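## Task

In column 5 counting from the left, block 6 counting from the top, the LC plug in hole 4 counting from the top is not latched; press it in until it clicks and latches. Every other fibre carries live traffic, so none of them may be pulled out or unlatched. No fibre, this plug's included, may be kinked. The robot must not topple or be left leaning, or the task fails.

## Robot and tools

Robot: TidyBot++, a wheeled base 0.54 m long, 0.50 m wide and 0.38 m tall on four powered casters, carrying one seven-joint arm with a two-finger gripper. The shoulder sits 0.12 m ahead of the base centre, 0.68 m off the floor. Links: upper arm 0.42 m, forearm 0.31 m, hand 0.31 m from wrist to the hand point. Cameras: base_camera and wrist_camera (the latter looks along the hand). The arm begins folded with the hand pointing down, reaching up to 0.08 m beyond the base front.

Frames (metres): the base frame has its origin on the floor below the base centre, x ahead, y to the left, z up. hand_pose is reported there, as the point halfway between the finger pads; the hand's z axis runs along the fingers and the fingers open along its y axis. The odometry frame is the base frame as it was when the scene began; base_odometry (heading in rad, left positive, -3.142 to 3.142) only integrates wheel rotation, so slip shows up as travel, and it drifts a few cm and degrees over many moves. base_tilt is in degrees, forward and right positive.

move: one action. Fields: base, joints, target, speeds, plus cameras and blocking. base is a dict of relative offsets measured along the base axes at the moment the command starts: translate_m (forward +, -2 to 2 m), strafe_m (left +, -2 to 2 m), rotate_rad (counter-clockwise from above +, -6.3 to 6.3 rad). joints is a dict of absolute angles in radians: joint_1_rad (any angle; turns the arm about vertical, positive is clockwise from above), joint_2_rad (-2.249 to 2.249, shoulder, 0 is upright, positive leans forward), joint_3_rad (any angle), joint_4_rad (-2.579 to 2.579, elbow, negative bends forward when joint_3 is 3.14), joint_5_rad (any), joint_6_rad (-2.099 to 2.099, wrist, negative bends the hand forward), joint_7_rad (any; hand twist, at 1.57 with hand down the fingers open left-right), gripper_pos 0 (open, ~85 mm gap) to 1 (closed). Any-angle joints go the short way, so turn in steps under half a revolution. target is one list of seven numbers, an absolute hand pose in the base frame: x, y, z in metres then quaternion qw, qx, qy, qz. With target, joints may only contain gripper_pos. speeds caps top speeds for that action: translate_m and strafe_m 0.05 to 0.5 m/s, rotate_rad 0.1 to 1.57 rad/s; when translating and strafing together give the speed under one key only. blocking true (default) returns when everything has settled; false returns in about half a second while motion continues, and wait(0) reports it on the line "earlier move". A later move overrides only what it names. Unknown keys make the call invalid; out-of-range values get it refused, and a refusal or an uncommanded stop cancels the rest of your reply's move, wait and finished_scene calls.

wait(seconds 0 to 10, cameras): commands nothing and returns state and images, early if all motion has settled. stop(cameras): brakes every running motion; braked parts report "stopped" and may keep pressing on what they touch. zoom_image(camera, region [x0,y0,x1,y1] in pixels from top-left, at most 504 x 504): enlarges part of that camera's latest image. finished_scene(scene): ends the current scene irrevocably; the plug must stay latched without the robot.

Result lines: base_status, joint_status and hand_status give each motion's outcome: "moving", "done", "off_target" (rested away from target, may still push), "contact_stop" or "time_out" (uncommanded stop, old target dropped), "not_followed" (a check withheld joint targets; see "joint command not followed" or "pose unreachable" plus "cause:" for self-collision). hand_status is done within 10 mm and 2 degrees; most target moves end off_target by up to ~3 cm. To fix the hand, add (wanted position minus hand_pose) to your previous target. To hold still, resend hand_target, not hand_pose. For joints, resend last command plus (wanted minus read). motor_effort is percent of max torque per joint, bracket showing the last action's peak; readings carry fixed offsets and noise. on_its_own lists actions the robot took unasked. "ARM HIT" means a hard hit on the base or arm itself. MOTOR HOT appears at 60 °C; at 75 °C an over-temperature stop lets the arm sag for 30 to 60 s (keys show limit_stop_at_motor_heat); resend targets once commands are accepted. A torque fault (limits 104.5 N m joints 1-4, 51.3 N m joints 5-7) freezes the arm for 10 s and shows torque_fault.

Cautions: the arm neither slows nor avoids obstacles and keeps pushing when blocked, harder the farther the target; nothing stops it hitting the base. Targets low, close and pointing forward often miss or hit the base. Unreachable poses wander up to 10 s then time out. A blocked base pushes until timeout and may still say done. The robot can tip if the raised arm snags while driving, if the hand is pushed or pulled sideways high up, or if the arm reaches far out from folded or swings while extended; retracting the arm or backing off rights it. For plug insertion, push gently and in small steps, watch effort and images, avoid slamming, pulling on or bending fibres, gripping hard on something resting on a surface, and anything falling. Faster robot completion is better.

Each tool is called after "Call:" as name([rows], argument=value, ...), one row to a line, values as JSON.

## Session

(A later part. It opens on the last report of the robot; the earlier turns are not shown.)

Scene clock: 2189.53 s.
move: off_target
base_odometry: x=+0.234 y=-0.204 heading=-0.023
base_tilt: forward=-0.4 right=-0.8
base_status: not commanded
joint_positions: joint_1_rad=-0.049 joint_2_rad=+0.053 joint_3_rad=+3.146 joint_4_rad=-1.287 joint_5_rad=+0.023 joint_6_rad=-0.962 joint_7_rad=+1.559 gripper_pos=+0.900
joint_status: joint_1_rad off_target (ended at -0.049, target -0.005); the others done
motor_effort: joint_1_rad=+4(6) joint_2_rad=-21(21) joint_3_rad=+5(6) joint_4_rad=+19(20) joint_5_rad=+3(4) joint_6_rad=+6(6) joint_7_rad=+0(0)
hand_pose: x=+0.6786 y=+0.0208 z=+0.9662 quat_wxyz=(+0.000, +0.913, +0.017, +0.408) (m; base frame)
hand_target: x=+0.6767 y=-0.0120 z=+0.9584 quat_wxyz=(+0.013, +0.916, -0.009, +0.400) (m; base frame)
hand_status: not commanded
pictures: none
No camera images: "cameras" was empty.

Call:
move(joints={"joint_1_rad": -0.005, "joint_3_rad": 3.185}, cameras=["wrist_camera"])

Call:
zoom_image(camera="wrist_camera", region=[250, 330, 350, 430])

Scene clock: 2196.43 s.
move: off_target
base_odometry: x=+0.234 y=-0.204 heading=-0.023
base_tilt: forward=-0.5 right=-0.8
base_status: not commanded
joint_positions: joint_1_rad=-0.049 joint_2_rad=+0.053 joint_3_rad=+3.147 joint_4_rad=-1.287 joint_5_rad=+0.023 joint_6_rad=-0.962 joint_7_rad=+1.559 gripper_pos=+0.900
joint_status: joint_1_rad off_target (ended at -0.049, target -0.005); the others done
motor_effort: joint_1_rad=+6(8) joint_2_rad=-21(21) joint_3_rad=+6(8) joint_4_rad=+19(20) joint_5_rad=+4(5) joint_6_rad=+6(6) joint_7_rad=+0(0)
hand_pose: x=+0.6787 y=+0.0204 z=+0.9662 quat_wxyz=(+0.000, +0.913, +0.017, +0.408) (m; base frame)
hand_target: x=+0.6765 y=-0.0256 z=+0.9584 quat_wxyz=(+0.018, +0.916, -0.020, +0.400) (m; base frame)
hand_status: not commanded
pictures: wrist_camera
Images, in order (width x height): wrist_camera 644x476.

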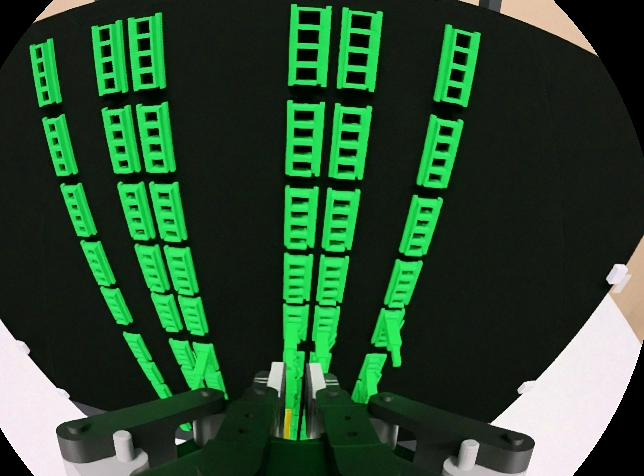

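Scaled by 5.040.

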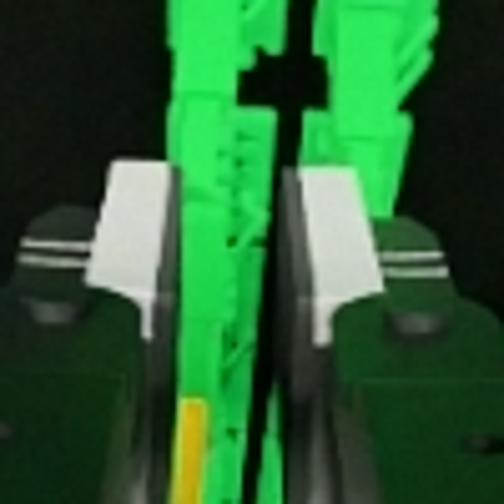

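Call:
move(joints={"joint_1_rad": 0.012, "joint_3_rad": 3.19}, cameras=[])

Scene clock: 2201.63 s.
move: off_target
base_odometry: x=+0.234 y=-0.204 heading=-0.023
base_tilt: forward=-0.5 right=-0.7
base_status: not commanded
joint_positions: joint_1_rad=-0.048 joint_2_rad=+0.053 joint_3_rad=+3.147 joint_4_rad=-1.287 joint_5_rad=+0.022 joint_6_rad=-0.962 joint_7_rad=+1.559 gripper_pos=+0.900
joint_status: joint_1_rad off_target (ended at -0.048, target +0.012); joint_3_rad off_target (ended at +3.147, target +3.190)
motor_effort: joint_1_rad=+8(9) joint_2_rad=-21(21) joint_3_rad=+8(10) joint_4_rad=+18(19) joint_5_rad=+5(6) joint_6_rad=+6(6) joint_7_rad=+0(1)
hand_pose: x=+0.6787 y=+0.0202 z=+0.9662 quat_wxyz=(+0.000, +0.913, +0.017, +0.408) (m; base frame)
hand_target: x=+0.6759 y=-0.0377 z=+0.9584 quat_wxyz=(+0.023, +0.916, -0.030, +0.400) (m; base frame)
hand_status: not commanded
pictures: none
No camera images: "cameras" was empty.

Call:
move(joints={"joint_1_rad": 0.025, "joint_3_rad": 3.19}, cameras=[])

Scene clock: 2206.50 s.
move: off_target
base_odometry: x=+0.234 y=-0.204 heading=-0.023
base_tilt: forward=-0.4 right=-0.7
base_status: not commanded
joint_positions: joint_1_rad=-0.046 joint_2_rad=+0.053 joint_3_rad=+3.145 joint_4_rad=-1.287 joint_5_rad=+0.021 joint_6_rad=-0.962 joint_7_rad=+1.559 gripper_pos=+0.900
joint_status: joint_1_rad off_target (ended at -0.046, target +0.025); joint_3_rad off_target (ended at +3.145, target +3.190)
motor_effort: joint_1_rad=+10(11) joint_2_rad=-21(21) joint_3_rad=+10(11) joint_4_rad=+18(19) joint_5_rad=+6(7) joint_6_rad=+5(6) joint_7_rad=+0(1)
hand_pose: x=+0.6787 y=+0.0200 z=+0.9662 quat_wxyz=(-0.001, +0.913, +0.016, +0.408) (m; base frame)
hand_target: x=+0.6753 y=-0.0450 z=+0.9584 quat_wxyz=(+0.025, +0.916, -0.036, +0.400) (m; base frame)
hand_status: not commanded
pictures: none
No camera images: "cameras" was empty.

Call:
move(joints={"joint_1_rad": -0.056, "joint_3_rad": 3.147, "joint_5_rad": 0.023}, cameras=["wrist_camera"])

Call:
zoom_image(camera="wrist_camera", region=[260, 300, 360, 400])

Scene clock: 2217.97 s.
move: done
base_odometry: x=+0.234 y=-0.204 heading=-0.023
base_tilt: forward=-0.4 right=-0.8
base_status: not commanded
joint_positions: joint_1_rad=-0.048 joint_2_rad=+0.053 joint_3_rad=+3.144 joint_4_rad=-1.287 joint_5_rad=+0.021 joint_6_rad=-0.962 joint_7_rad=+1.559 gripper_pos=+0.900
joint_status: all done
motor_effort: joint_1_rad=+2(10) joint_2_rad=-21(21) joint_3_rad=+3(10) joint_4_rad=+19(20) joint_5_rad=+1(7) joint_6_rad=+6(6) joint_7_rad=+0(0)
hand_pose: x=+0.6786 y=+0.0212 z=+0.9662 quat_wxyz=(-0.001, +0.913, +0.017, +0.408) (m; base frame)
hand_target: x=+0.6762 y=+0.0237 z=+0.9584 quat_wxyz=(-0.001, +0.916, +0.020, +0.400) (m; base frame)
hand_status: not commanded
pictures: wrist_camera
Images, in order (width x height): wrist_camera 644x476.

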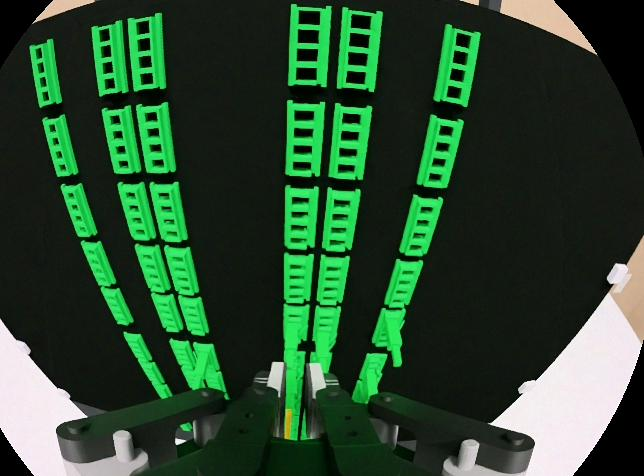

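Scaled by 5.040.

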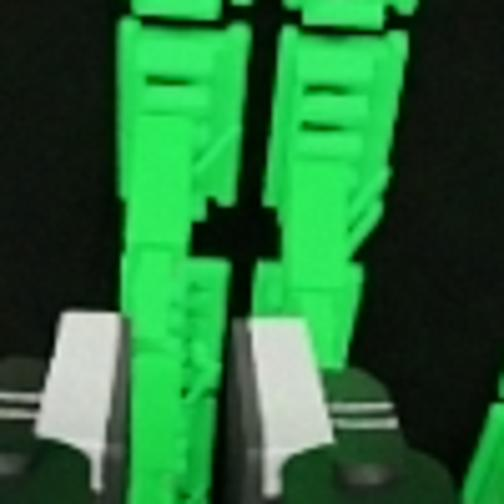

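Call:
move(base={"strafe_m": 0.005}, speeds={"strafe_m": 0.05}, cameras=["wrist_camera"])

Call:
zoom_image(camera="wrist_camera", region=[260, 300, 360, 400])

Scene clock: 2226.60 s.
move: done
base_odometry: x=+0.234 y=-0.199 heading=-0.024
base_tilt: forward=-0.5 right=-0.8
base_status: done
joint_positions: joint_1_rad=-0.048 joint_2_rad=+0.053 joint_3_rad=+3.145 joint_4_rad=-1.287 joint_5_rad=+0.021 joint_6_rad=-0.962 joint_7_rad=+1.559 gripper_pos=+0.900
joint_status: not commanded
motor_effort: joint_1_rad=+0(3) joint_2_rad=-21(24) joint_3_rad=+0(3) joint_4_rad=+20(22) joint_5_rad=-1(1) joint_6_rad=+7(7) joint_7_rad=+0(0)
hand_pose: x=+0.6786 y=+0.0210 z=+0.9661 quat_wxyz=(-0.001, +0.913, +0.017, +0.408) (m; base frame)
hand_target: x=+0.6762 y=+0.0237 z=+0.9584 quat_wxyz=(-0.001, +0.916, +0.020, +0.400) (m; base frame)
hand_status: not commanded
pictures: wrist_camera
Images, in order (width x height): wrist_camera 644x476.

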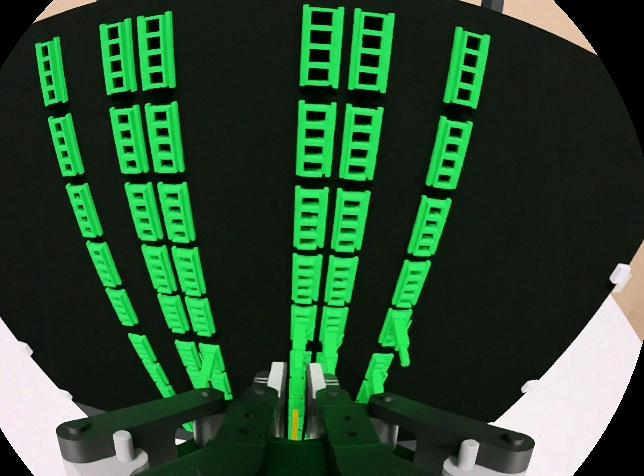

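Scaled by 5.040.

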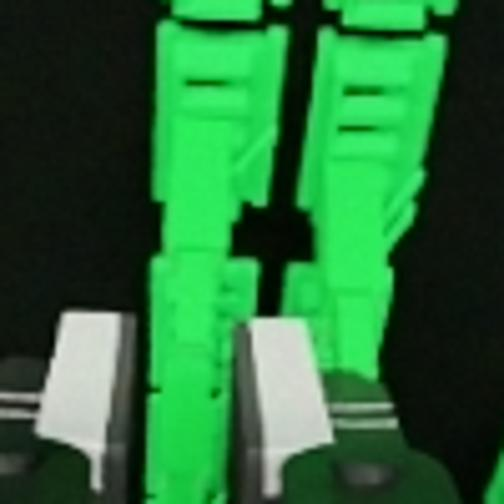

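Call:
move(base={"translate_m": -0.06}, speeds={"translate_m": 0.15}, cameras=["wrist_camera"])

Call:
zoom_image(camera="wrist_camera", region=[250, 240, 370, 360])

Scene clock: 2231.50 s.
move: done
base_odometry: x=+0.174 y=-0.198 heading=-0.023
base_tilt: forward=-0.5 right=-0.9
base_status: done
joint_positions: joint_1_rad=-0.048 joint_2_rad=+0.053 joint_3_rad=+3.145 joint_4_rad=-1.287 joint_5_rad=+0.021 joint_6_rad=-0.962 joint_7_rad=+1.559 gripper_pos=+0.900
joint_status: not commanded
motor_effort: joint_1_rad=+0(1) joint_2_rad=-22(25) joint_3_rad=+1(1) joint_4_rad=+19(22) joint_5_rad=-1(1) joint_6_rad=+7(7) joint_7_rad=+0(0)
hand_pose: x=+0.6787 y=+0.0210 z=+0.9660 quat_wxyz=(-0.001, +0.913, +0.017, +0.408) (m; base frame)
hand_target: x=+0.6762 y=+0.0237 z=+0.9584 quat_wxyz=(-0.001, +0.916, +0.020, +0.400) (m; base frame)
hand_status: not commanded
pictures: wrist_camera
Images, in order (width x height): wrist_camera 644x476.

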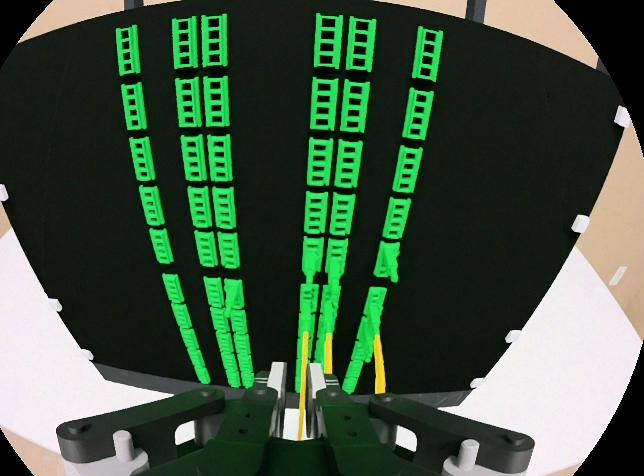

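Scaled by 4.200.

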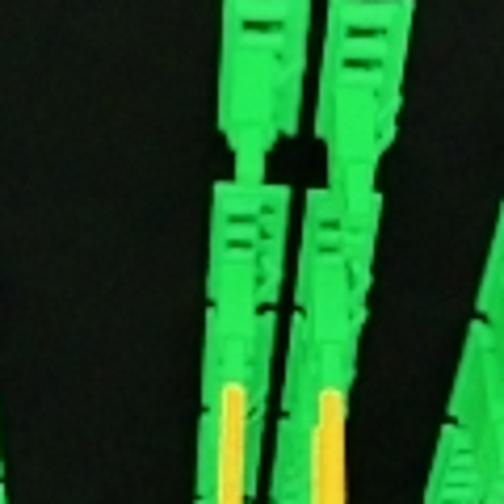

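Call:
move(joints={"joint_3_rad": 3.17}, cameras=[])

Scene clock: 2238.77 s.
move: done
base_odometry: x=+0.174 y=-0.198 heading=-0.023
base_tilt: forward=-0.5 right=-0.8
base_status: not commanded
joint_positions: joint_1_rad=-0.048 joint_2_rad=+0.053 joint_3_rad=+3.158 joint_4_rad=-1.287 joint_5_rad=+0.021 joint_6_rad=-0.962 joint_7_rad=+1.559 gripper_pos=+0.900
joint_status: all done
motor_effort: joint_1_rad=+0(1) joint_2_rad=-22(22) joint_3_rad=+0(2) joint_4_rad=+19(21) joint_5_rad=+0(1) joint_6_rad=+7(7) joint_7_rad=+0(0)
hand_pose: x=+0.6790 y=+0.0139 z=+0.9660 quat_wxyz=(+0.002, +0.913, +0.011, +0.408) (m; base frame)
hand_target: x=+0.6768 y=+0.0113 z=+0.9584 quat_wxyz=(+0.004, +0.916, +0.010, +0.400) (m; base frame)
hand_status: not commanded
pictures: none
No camera images: "cameras" was empty.

Call:
move(base={"strafe_m": -0.0087}, speeds={"strafe_m": 0.05}, cameras=["wrist_camera"])

Call:
zoom_image(camera="wrist_camera", region=[250, 320, 370, 440])

Scene clock: 2244.23 s.
move: done
base_odometry: x=+0.174 y=-0.206 heading=-0.024
base_tilt: forward=-0.5 right=-0.7
base_status: done
joint_positions: joint_1_rad=-0.048 joint_2_rad=+0.053 joint_3_rad=+3.161 joint_4_rad=-1.287 joint_5_rad=+0.021 joint_6_rad=-0.962 joint_7_rad=+1.559 gripper_pos=+0.900
joint_status: not commanded
motor_effort: joint_1_rad=+1(3) joint_2_rad=-21(23) joint_3_rad=+0(3) joint_4_rad=+21(21) joint_5_rad=-1(1) joint_6_rad=+7(7) joint_7_rad=+0(0)
hand_pose: x=+0.6791 y=+0.0127 z=+0.9660 quat_wxyz=(+0.002, +0.913, +0.010, +0.408) (m; base frame)
hand_target: x=+0.6768 y=+0.0113 z=+0.9584 quat_wxyz=(+0.004, +0.916, +0.010, +0.400) (m; base frame)
hand_status: not commanded
pictures: wrist_camera
Images, in order (width x height): wrist_camera 644x476.

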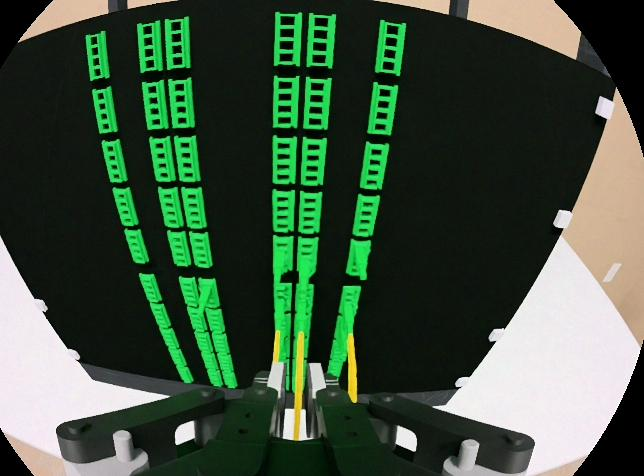

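Scaled by 4.200.

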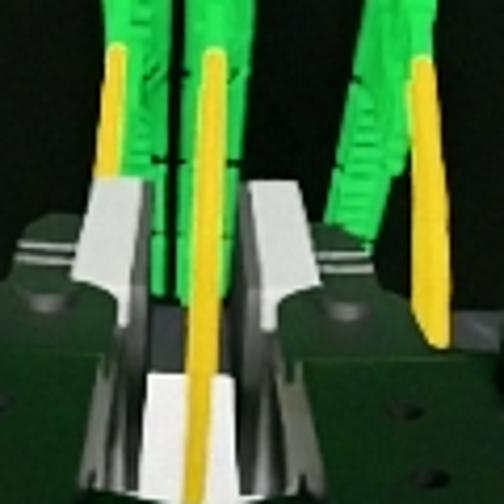

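Call:
move(base={"translate_m": 0.038, "strafe_m": -0.0017}, speeds={"translate_m": 0.1}, joints={"gripper_pos": 0.94}, cameras=["wrist_camera"])

Call:
zoom_image(camera="wrist_camera", region=[250, 320, 370, 440])

Scene clock: 2316.90 s.
move: done
base_odometry: x=+0.212 y=-0.209 heading=-0.024
base_tilt: forward=-0.5 right=-0.7
base_status: done
joint_positions: joint_1_rad=-0.048 joint_2_rad=+0.055 joint_3_rad=+3.161 joint_4_rad=-1.287 joint_5_rad=+0.021 joint_6_rad=-0.962 joint_7_rad=+1.559 gripper_pos=+0.940
joint_status: all done
motor_effort: joint_1_rad=+0(1) joint_2_rad=-22(24) joint_3_rad=+0(1) joint_4_rad=+20(21) joint_5_rad=+0(1) joint_6_rad=+7(7) joint_7_rad=+0(0)
hand_pose: x=+0.6796 y=+0.0127 z=+0.9651 quat_wxyz=(+0.002, +0.913, +0.010, +0.407) (m; base frame)
hand_target: x=+0.6768 y=+0.0113 z=+0.9584 quat_wxyz=(+0.004, +0.916, +0.010, +0.400) (m; base frame)
hand_status: not commanded
pictures: wrist_camera
Images, in order (width x height): wrist_camera 644x476.

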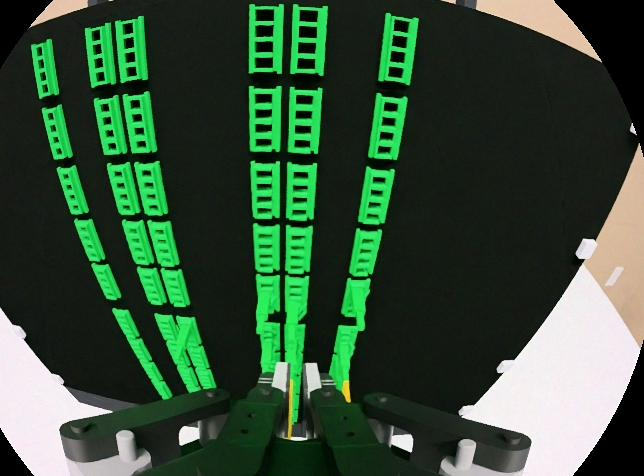

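Scaled by 4.200.

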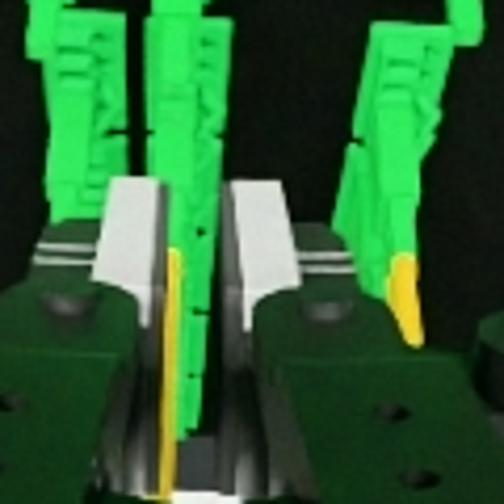

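Call:
move(base={"strafe_m": 0.0028}, speeds={"strafe_m": 0.05}, cameras=["wrist_camera"])

Call:
zoom_image(camera="wrist_camera", region=[250, 320, 370, 440])

Scene clock: 2328.13 s.
move: done
base_odometry: x=+0.212 y=-0.207 heading=-0.024
base_tilt: forward=-0.4 right=-0.8
base_status: done
joint_positions: joint_1_rad=-0.049 joint_2_rad=+0.055 joint_3_rad=+3.162 joint_4_rad=-1.287 joint_5_rad=+0.021 joint_6_rad=-0.962 joint_7_rad=+1.559 gripper_pos=+0.940
joint_status: not commanded
motor_effort: joint_1_rad=+1(3) joint_2_rad=-21(23) joint_3_rad=+1(3) joint_4_rad=+19(20) joint_5_rad=+0(2) joint_6_rad=+7(7) joint_7_rad=+0(0)
hand_pose: x=+0.6796 y=+0.0124 z=+0.9651 quat_wxyz=(+0.002, +0.913, +0.010, +0.407) (m; base frame)
hand_target: x=+0.6768 y=+0.0113 z=+0.9584 quat_wxyz=(+0.004, +0.916, +0.010, +0.400) (m; base frame)
hand_status: not commanded
pictures: wrist_camera
Images, in order (width x height): wrist_camera 644x476.

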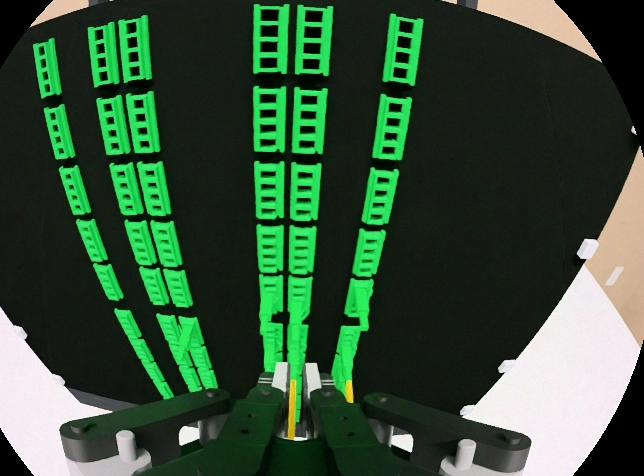

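Scaled by 4.200.

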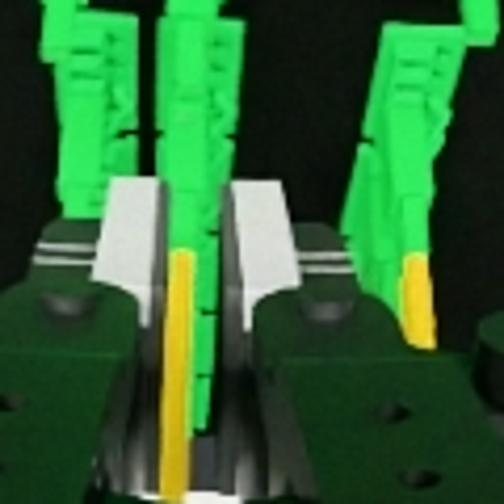

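Call:
move(base={"strafe_m": 0.002}, speeds={"strafe_m": 0.05}, cameras=[])

Call:
move(joints={"joint_4_rad": -1.36, "joint_6_rad": -0.93, "joint_2_rad": 0.053}, cameras=["wrist_camera"])

Call:
zoom_image(camera="wrist_camera", region=[250, 320, 370, 440])

Scene clock: 2342.70 s.
move: done
base_odometry: x=+0.212 y=-0.205 heading=-0.024
base_tilt: forward=-0.4 right=-0.8
base_status: done
joint_positions: joint_1_rad=-0.050 joint_2_rad=+0.055 joint_3_rad=+3.163 joint_4_rad=-1.287 joint_5_rad=+0.021 joint_6_rad=-0.962 joint_7_rad=+1.559 gripper_pos=+0.940
joint_status: not commanded
motor_effort: joint_1_rad=+0(5) joint_2_rad=-21(22) joint_3_rad=+0(5) joint_4_rad=+20(20) joint_5_rad=-1(2) joint_6_rad=+7(7) joint_7_rad=+0(0)
hand_pose: x=+0.6796 y=+0.0125 z=+0.9651 quat_wxyz=(+0.003, +0.913, +0.010, +0.407) (m; base frame)
hand_target: x=+0.6768 y=+0.0113 z=+0.9584 quat_wxyz=(+0.004, +0.916, +0.010, +0.400) (m; base frame)
hand_status: not commanded
pictures: none
No camera images: "cameras" was empty.

Scene clock: 2343.47 s.
move: done
base_odometry: x=+0.212 y=-0.205 heading=-0.024
base_tilt: forward=-0.4 right=-0.7
base_status: not commanded
joint_positions: joint_1_rad=-0.050 joint_2_rad=+0.055 joint_3_rad=+3.163 joint_4_rad=-1.344 joint_5_rad=+0.021 joint_6_rad=-0.954 joint_7_rad=+1.559 gripper_pos=+0.940
joint_status: all done
motor_effort: joint_1_rad=+0(1) joint_2_rad=-21(23) joint_3_rad=+0(1) joint_4_rad=+19(21) joint_5_rad=+0(1) joint_6_rad=+7(7) joint_7_rad=+0(0)
hand_pose: x=+0.6728 y=+0.0123 z=+0.9366 quat_wxyz=(+0.003, +0.923, +0.010, +0.385) (m; base frame)
hand_target: x=+0.6750 y=+0.0114 z=+0.9342 quat_wxyz=(+0.004, +0.921, +0.010, +0.389) (m; base frame)
hand_status: not commanded
pictures: wrist_camera
Images, in order (width x height): wrist_camera 644x476.

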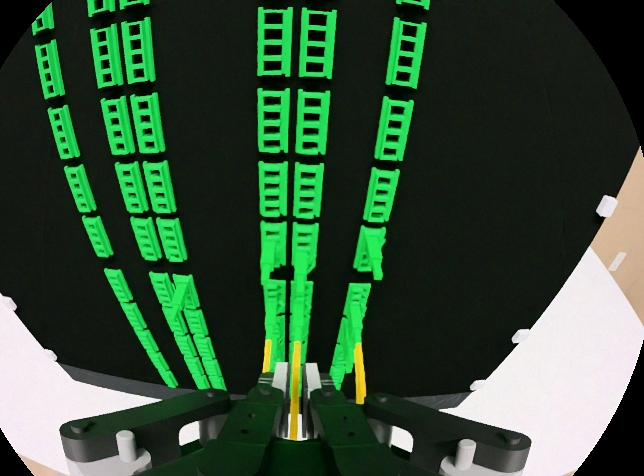

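Scaled by 4.200.

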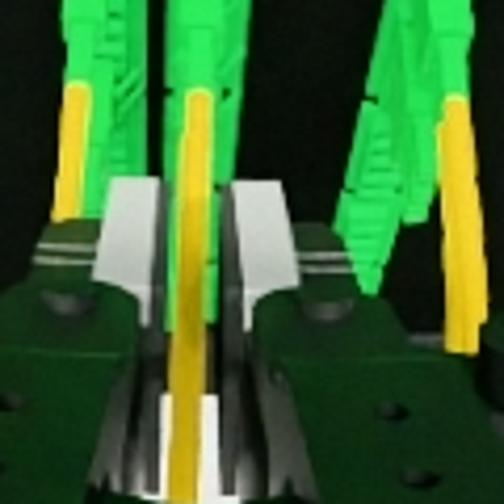

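Call:
move(joints={"joint_4_rad": -1.40, "joint_6_rad": -0.890}, cameras=["wrist_camera"])

Call:
zoom_image(camera="wrist_camera", region=[250, 320, 370, 440])

Scene clock: 2357.10 s.
move: done
base_odometry: x=+0.212 y=-0.205 heading=-0.024
base_tilt: forward=-0.5 right=-0.7
base_status: not commanded
joint_positions: joint_1_rad=-0.050 joint_2_rad=+0.055 joint_3_rad=+3.163 joint_4_rad=-1.382 joint_5_rad=+0.021 joint_6_rad=-0.921 joint_7_rad=+1.559 gripper_pos=+0.940
joint_status: all done
motor_effort: joint_1_rad=-1(1) joint_2_rad=-22(23) joint_3_rad=+0(1) joint_4_rad=+20(22) joint_5_rad=+0(1) joint_6_rad=+7(8) joint_7_rad=+0(0)
hand_pose: x=+0.6735 y=+0.0124 z=+0.9235 quat_wxyz=(+0.003, +0.924, +0.011, +0.382) (m; base frame)
hand_target: x=+0.6767 y=+0.0116 z=+0.9218 quat_wxyz=(+0.004, +0.921, +0.011, +0.389) (m; base frame)
hand_status: not commanded
pictures: wrist_camera
Images, in order (width x height): wrist_camera 644x476.

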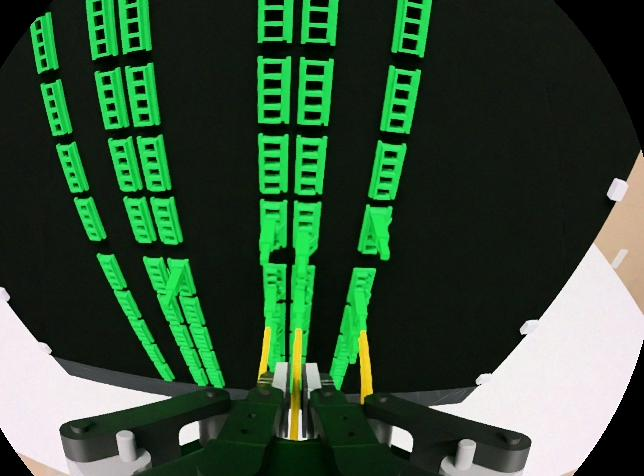

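Scaled by 4.200.

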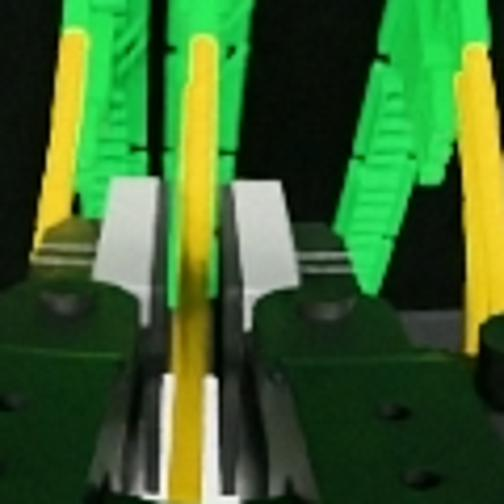

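Call:
move(base={"strafe_m": -0.0008}, speeds={"strafe_m": 0.05}, joints={"gripper_pos": 0.95}, cameras=["wrist_camera"])

Call:
zoom_image(camera="wrist_camera", region=[250, 340, 330, 420])

Scene clock: 2370.47 s.
move: done
base_odometry: x=+0.212 y=-0.205 heading=-0.024
base_tilt: forward=-0.4 right=-0.8
base_status: done
joint_positions: joint_1_rad=-0.050 joint_2_rad=+0.055 joint_3_rad=+3.163 joint_4_rad=-1.382 joint_5_rad=+0.021 joint_6_rad=-0.921 joint_7_rad=+1.559 gripper_pos=+0.950
joint_status: all done
motor_effort: joint_1_rad=+0(4) joint_2_rad=-22(22) joint_3_rad=-1(3) joint_4_rad=+20(21) joint_5_rad=-1(2) joint_6_rad=+6(7) joint_7_rad=+0(0)
hand_pose: x=+0.6735 y=+0.0124 z=+0.9235 quat_wxyz=(+0.003, +0.924, +0.011, +0.382) (m; base frame)
hand_target: x=+0.6767 y=+0.0116 z=+0.9218 quat_wxyz=(+0.004, +0.921, +0.011, +0.389) (m; base frame)
hand_status: not commanded
pictures: wrist_camera
Images, in order (width x height): wrist_camera 644x476.

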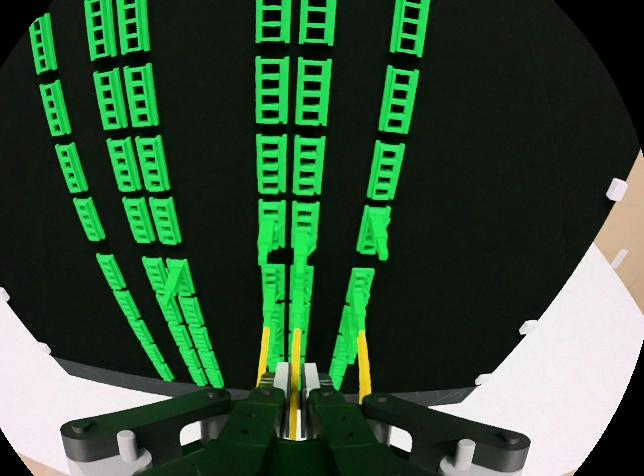

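Scaled by 6.300.

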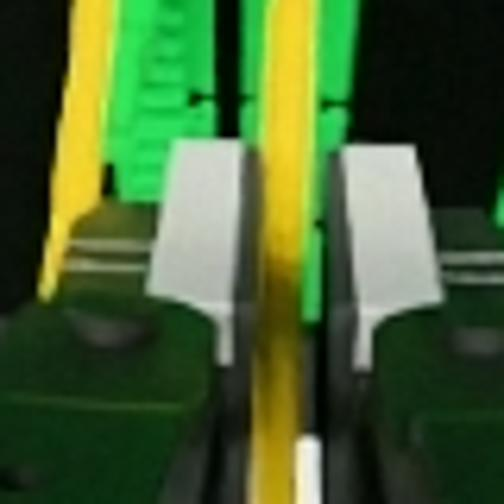

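Call:
move(cameras=["wrist_camera"])

Scene clock: 2394.17 s.
base_odometry: x=+0.212 y=-0.205 heading=-0.024
base_tilt: forward=-0.5 right=-0.7
base_status: done
joint_positions: joint_1_rad=-0.050 joint_2_rad=+0.055 joint_3_rad=+3.163 joint_4_rad=-1.382 joint_5_rad=+0.021 joint_6_rad=-0.921 joint_7_rad=+1.559 gripper_pos=+0.950
joint_status: all done
motor_effort: joint_1_rad=+0(4) joint_2_rad=-22(22) joint_3_rad=+0(3) joint_4_rad=+20(21) joint_5_rad=-1(2) joint_6_rad=+7(7) joint_7_rad=+0(0)
hand_pose: x=+0.6735 y=+0.0124 z=+0.9235 quat_wxyz=(+0.003, +0.924, +0.011, +0.382) (m; base frame)
hand_target: x=+0.6767 y=+0.0116 z=+0.9218 quat_wxyz=(+0.004, +0.921, +0.011, +0.389) (m; base frame)
hand_status: not commanded
pictures: wrist_camera
Images, in order (width x height): wrist_camera 644x476.

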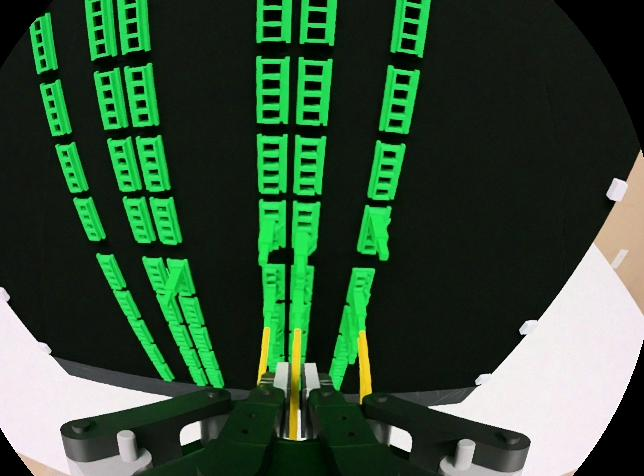

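Call:
zoom_image(camera="wrist_camera", region=[240, 310, 380, 450])

Call:
zoom_image(camera="wrist_camera", region=[262, 330, 332, 400])

Scaled by 3.600.

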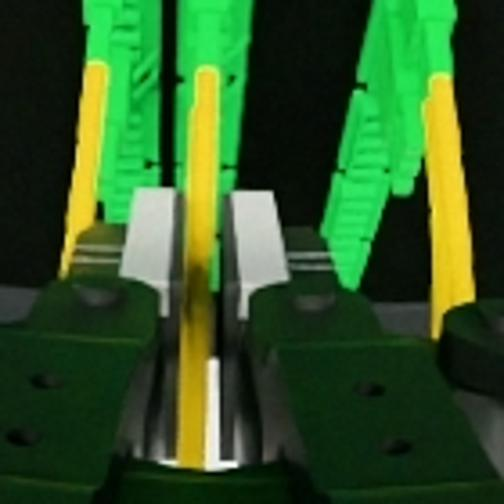

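Scaled by 7.200.

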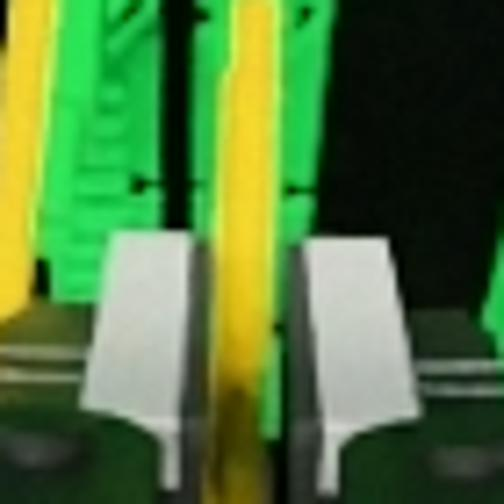

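Call:
move(joints={"joint_1_rad": -0.056, "joint_2_rad": 0.053, "joint_3_rad": 3.17, "joint_4_rad": -1.417, "joint_5_rad": 0.023, "joint_6_rad": -0.880, "joint_7_rad": 1.559}, cameras=["wrist_camera"])

Call:
zoom_image(camera="wrist_camera", region=[240, 310, 380, 450])

Call:
zoom_image(camera="wrist_camera", region=[262, 330, 332, 400])

Scene clock: 2416.37 s.
move: done
base_odometry: x=+0.212 y=-0.205 heading=-0.024
base_tilt: forward=-0.5 right=-0.8
base_status: not commanded
joint_positions: joint_1_rad=-0.050 joint_2_rad=+0.055 joint_3_rad=+3.163 joint_4_rad=-1.398 joint_5_rad=+0.021 joint_6_rad=-0.912 joint_7_rad=+1.559 gripper_pos=+0.950
joint_status: all done
motor_effort: joint_1_rad=+0(1) joint_2_rad=-22(23) joint_3_rad=+0(1) joint_4_rad=+20(21) joint_5_rad=+0(1) joint_6_rad=+6(7) joint_7_rad=+0(1)
hand_pose: x=+0.6726 y=+0.0124 z=+0.9172 quat_wxyz=(+0.003, +0.925, +0.011, +0.379) (m; base frame)
hand_target: x=+0.6758 y=+0.0116 z=+0.9149 quat_wxyz=(+0.004, +0.923, +0.011, +0.386) (m; base frame)
hand_status: not commanded
pictures: wrist_camera
Images, in order (width x height): wrist_camera 644x476.

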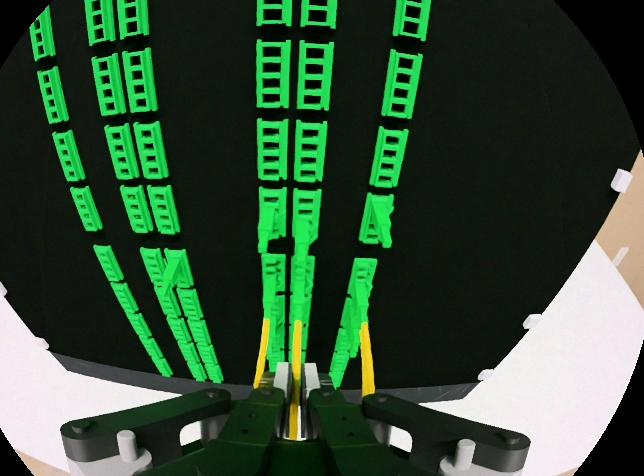

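Scaled by 3.600.

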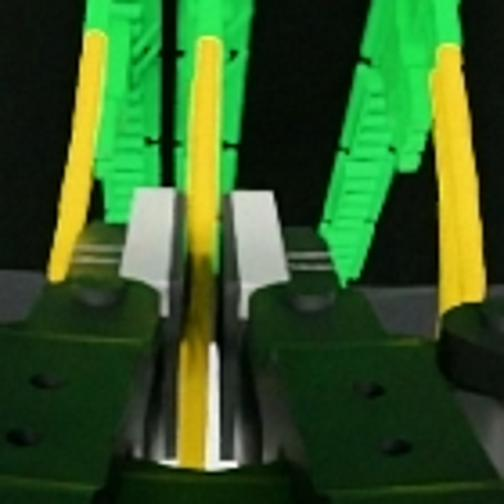

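Scaled by 7.200.

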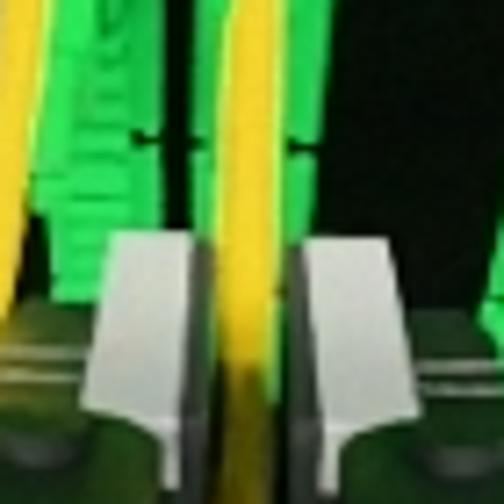

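Call:
move(joints={"joint_1_rad": -0.056, "joint_2_rad": 0.053, "joint_3_rad": 3.17, "joint_4_rad": -1.434, "joint_5_rad": 0.023, "joint_6_rad": -0.870, "joint_7_rad": 1.559}, cameras=["wrist_camera"])

Call:
zoom_image(camera="wrist_camera", region=[240, 310, 380, 450])

Call:
zoom_image(camera="wrist_camera", region=[262, 310, 332, 380])

Scene clock: 2422.03 s.
move: done
base_odometry: x=+0.212 y=-0.205 heading=-0.024
base_tilt: forward=-0.5 right=-0.7
base_status: not commanded
joint_positions: joint_1_rad=-0.050 joint_2_rad=+0.055 joint_3_rad=+3.163 joint_4_rad=-1.414 joint_5_rad=+0.021 joint_6_rad=-0.903 joint_7_rad=+1.559 gripper_pos=+0.950
joint_status: all done
motor_effort: joint_1_rad=+0(1) joint_2_rad=-22(23) joint_3_rad=+0(1) joint_4_rad=+20(21) joint_5_rad=-1(1) joint_6_rad=+6(7) joint_7_rad=+0(1)
hand_pose: x=+0.6716 y=+0.0124 z=+0.9105 quat_wxyz=(+0.003, +0.927, +0.011, +0.376) (m; base frame)
hand_target: x=+0.6747 y=+0.0116 z=+0.9081 quat_wxyz=(+0.004, +0.924, +0.011, +0.382) (m; base frame)
hand_status: not commanded
pictures: wrist_camera
Images, in order (width x height): wrist_camera 644x476.

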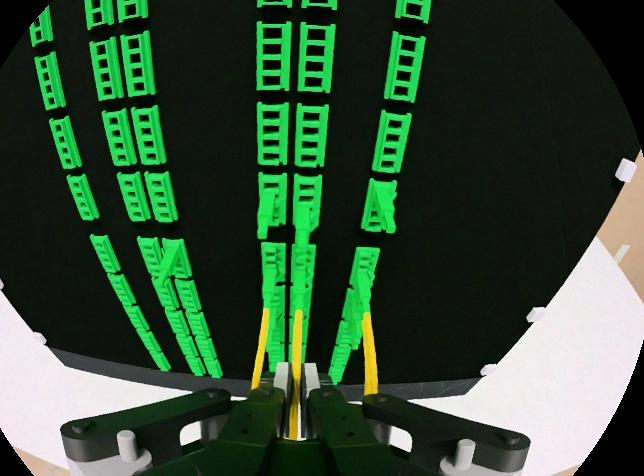

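Scaled by 3.600.

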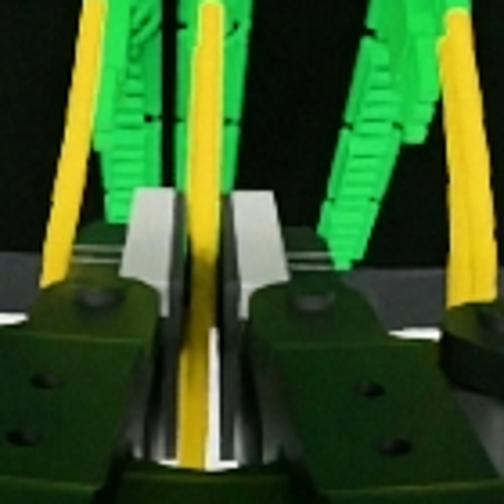

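Scaled by 7.200.

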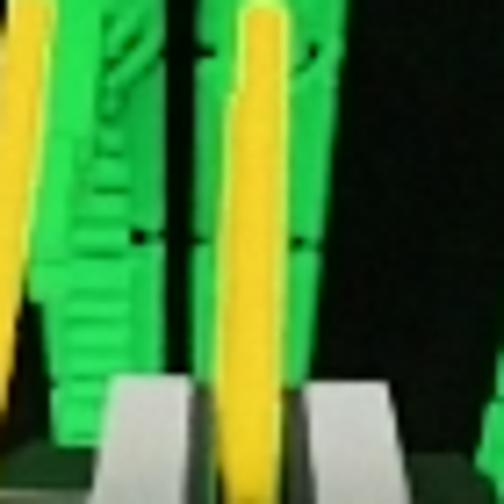

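Call:
move(joints={"gripper_pos": 0.957}, cameras=["wrist_camera"])

Call:
zoom_image(camera="wrist_camera", region=[262, 330, 332, 400])

Scene clock: 2452.40 s.
move: done
base_odometry: x=+0.212 y=-0.205 heading=-0.024
base_tilt: forward=-0.5 right=-0.7
base_status: not commanded
joint_positions: joint_1_rad=-0.050 joint_2_rad=+0.055 joint_3_rad=+3.163 joint_4_rad=-1.414 joint_5_rad=+0.021 joint_6_rad=-0.903 joint_7_rad=+1.559 gripper_pos=+0.957
joint_status: all done
motor_effort: joint_1_rad=+0(1) joint_2_rad=-22(22) joint_3_rad=+1(1) joint_4_rad=+20(20) joint_5_rad=+0(1) joint_6_rad=+6(7) joint_7_rad=+0(0)
hand_pose: x=+0.6716 y=+0.0124 z=+0.9105 quat_wxyz=(+0.003, +0.927, +0.011, +0.376) (m; base frame)
hand_target: x=+0.6747 y=+0.0116 z=+0.9081 quat_wxyz=(+0.004, +0.924, +0.011, +0.382) (m; base frame)
hand_status: not commanded
pictures: wrist_camera
Images, in order (width x height): wrist_camera 644x476.

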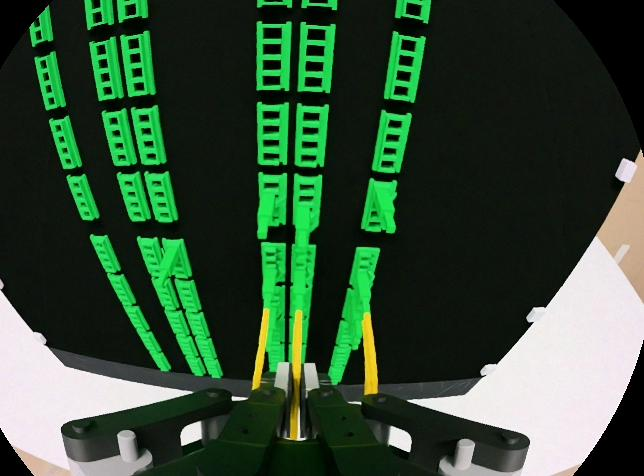

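Scaled by 7.200.

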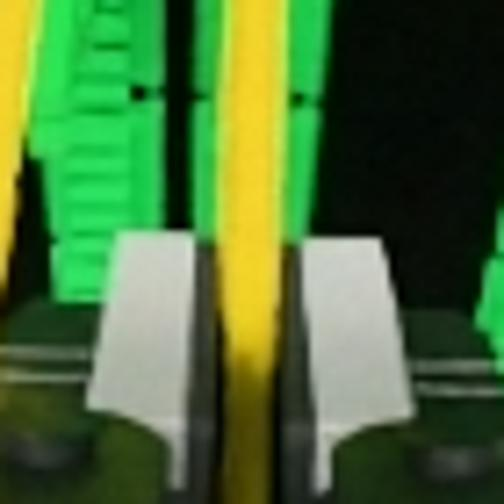

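Call:
move(base={"translate_m": 0.010}, speeds={"translate_m": 0.05}, cameras=["wrist_camera"])

Call:
zoom_image(camera="wrist_camera", region=[262, 320, 332, 390])

Scene clock: 2464.90 s.
move: done
base_odometry: x=+0.222 y=-0.206 heading=-0.024
base_tilt: forward=-0.4 right=-0.8
base_status: done
joint_positions: joint_1_rad=-0.050 joint_2_rad=+0.057 joint_3_rad=+3.163 joint_4_rad=-1.414 joint_5_rad=+0.021 joint_6_rad=-0.902 joint_7_rad=+1.559 gripper_pos=+0.957
joint_status: not commanded
motor_effort: joint_1_rad=+0(1) joint_2_rad=-22(24) joint_3_rad=+1(2) joint_4_rad=+19(21) joint_5_rad=-1(1) joint_6_rad=+6(7) joint_7_rad=+0(0)
hand_pose: x=+0.6723 y=+0.0124 z=+0.9094 quat_wxyz=(+0.003, +0.927, +0.011, +0.375) (m; base frame)
hand_target: x=+0.6747 y=+0.0116 z=+0.9081 quat_wxyz=(+0.004, +0.924, +0.011, +0.382) (m; base frame)
hand_status: not commanded
pictures: wrist_camera
Images, in order (width x height): wrist_camera 644x476.

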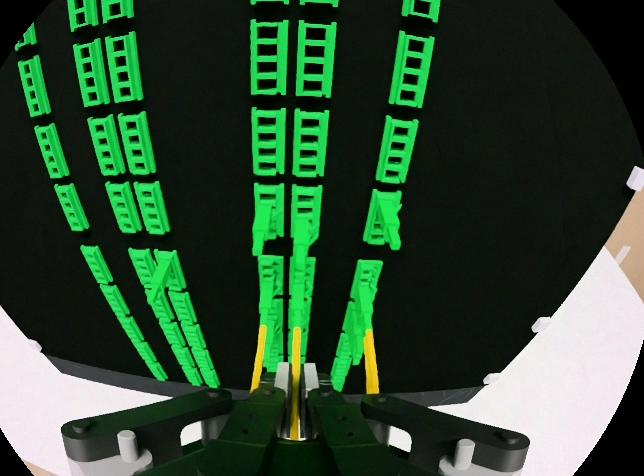

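Scaled by 7.200.

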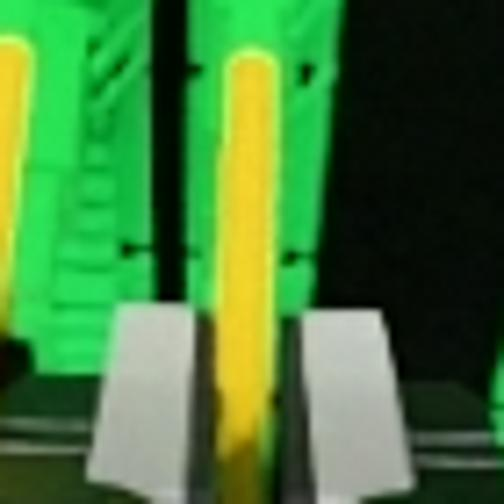

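Call:
move(base={"translate_m": 0.008, "strafe_m": 0.001}, speeds={"translate_m": 0.05}, cameras=["wrist_camera"])

Call:
zoom_image(camera="wrist_camera", region=[262, 320, 332, 390])

Scene clock: 2475.27 s.
move: done
base_odometry: x=+0.231 y=-0.205 heading=-0.025
base_tilt: forward=-0.4 right=-0.8
base_status: done
joint_positions: joint_1_rad=-0.050 joint_2_rad=+0.058 joint_3_rad=+3.163 joint_4_rad=-1.414 joint_5_rad=+0.021 joint_6_rad=-0.900 joint_7_rad=+1.559 gripper_pos=+0.957
joint_status: not commanded
motor_effort: joint_1_rad=+0(1) joint_2_rad=-22(25) joint_3_rad=+0(1) joint_4_rad=+19(21) joint_5_rad=-1(1) joint_6_rad=+6(7) joint_7_rad=+0(0)
hand_pose: x=+0.6728 y=+0.0125 z=+0.9090 quat_wxyz=(+0.003, +0.927, +0.011, +0.375) (m; base frame)
hand_target: x=+0.6747 y=+0.0116 z=+0.9081 quat_wxyz=(+0.004, +0.924, +0.011, +0.382) (m; base frame)
hand_status: not commanded
pictures: wrist_camera
Images, in order (width x height): wrist_camera 644x476.

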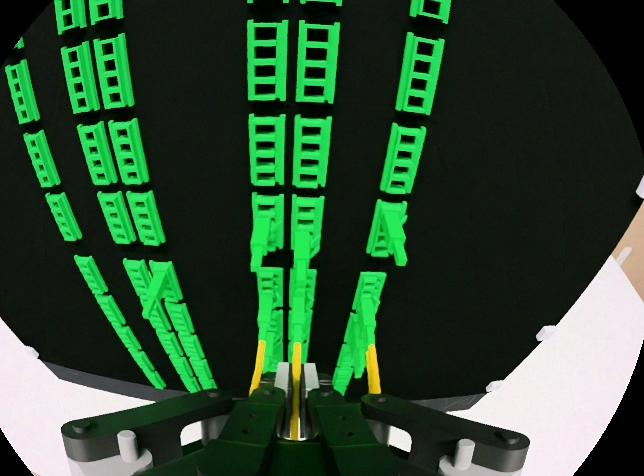

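Scaled by 7.200.

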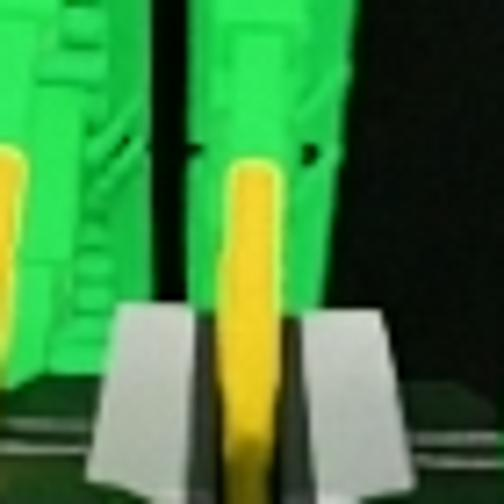

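Call:
move(base={"translate_m": 0.006, "strafe_m": 0.0008}, speeds={"translate_m": 0.05}, cameras=["wrist_camera"])

Call:
zoom_image(camera="wrist_camera", region=[262, 320, 332, 390])

Scene clock: 2488.77 s.
move: done
base_odometry: x=+0.237 y=-0.205 heading=-0.025
base_tilt: forward=-0.5 right=-0.8
base_status: done
joint_positions: joint_1_rad=-0.050 joint_2_rad=+0.058 joint_3_rad=+3.164 joint_4_rad=-1.415 joint_5_rad=+0.021 joint_6_rad=-0.899 joint_7_rad=+1.559 gripper_pos=+0.957
joint_status: not commanded
motor_effort: joint_1_rad=-1(2) joint_2_rad=-22(25) joint_3_rad=-1(2) joint_4_rad=+21(21) joint_5_rad=-1(2) joint_6_rad=+7(7) joint_7_rad=+0(0)
hand_pose: x=+0.6730 y=+0.0120 z=+0.9089 quat_wxyz=(+0.003, +0.927, +0.011, +0.375) (m; base frame)
hand_target: x=+0.6747 y=+0.0116 z=+0.9081 quat_wxyz=(+0.004, +0.924, +0.011, +0.382) (m; base frame)
hand_status: not commanded
pictures: wrist_camera
Images, in order (width x height): wrist_camera 644x476.

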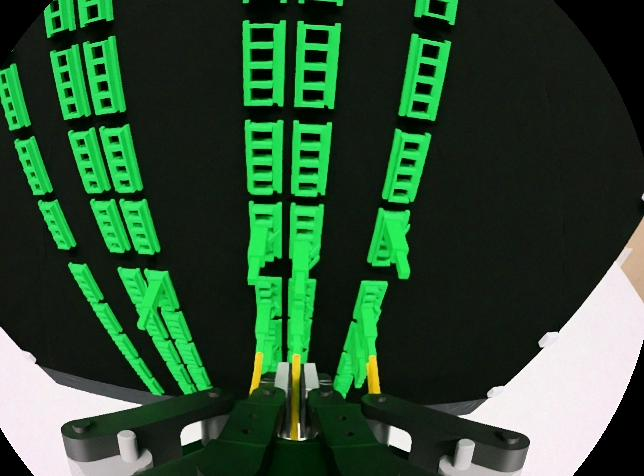

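Scaled by 7.200.

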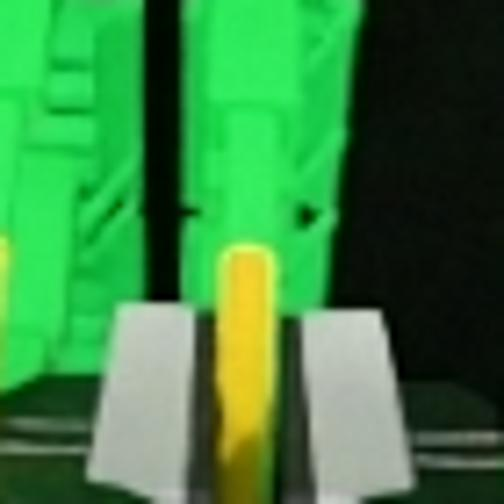

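Call:
move(base={"strafe_m": 0.0015}, speeds={"strafe_m": 0.05}, cameras=["wrist_camera"])

Call:
zoom_image(camera="wrist_camera", region=[262, 320, 332, 390])

Scene clock: 2495.17 s.
move: done
base_odometry: x=+0.237 y=-0.203 heading=-0.025
base_tilt: forward=-0.5 right=-0.8
base_status: done
joint_positions: joint_1_rad=-0.050 joint_2_rad=+0.058 joint_3_rad=+3.166 joint_4_rad=-1.415 joint_5_rad=+0.021 joint_6_rad=-0.899 joint_7_rad=+1.559 gripper_pos=+0.957
joint_status: not commanded
motor_effort: joint_1_rad=+0(3) joint_2_rad=-21(22) joint_3_rad=+0(3) joint_4_rad=+20(21) joint_5_rad=-1(3) joint_6_rad=+7(7) joint_7_rad=+0(0)
hand_pose: x=+0.6730 y=+0.0111 z=+0.9089 quat_wxyz=(+0.003, +0.927, +0.010, +0.375) (m; base frame)
hand_target: x=+0.6747 y=+0.0116 z=+0.9081 quat_wxyz=(+0.004, +0.924, +0.011, +0.382) (m; base frame)
hand_status: not commanded
pictures: wrist_camera
Images, in order (width x height): wrist_camera 644x476.

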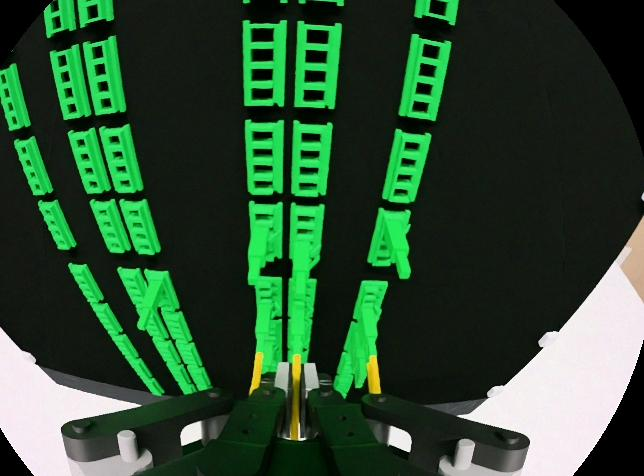

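Scaled by 7.200.

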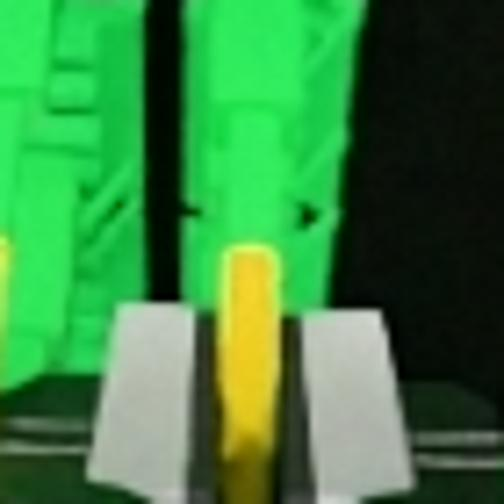

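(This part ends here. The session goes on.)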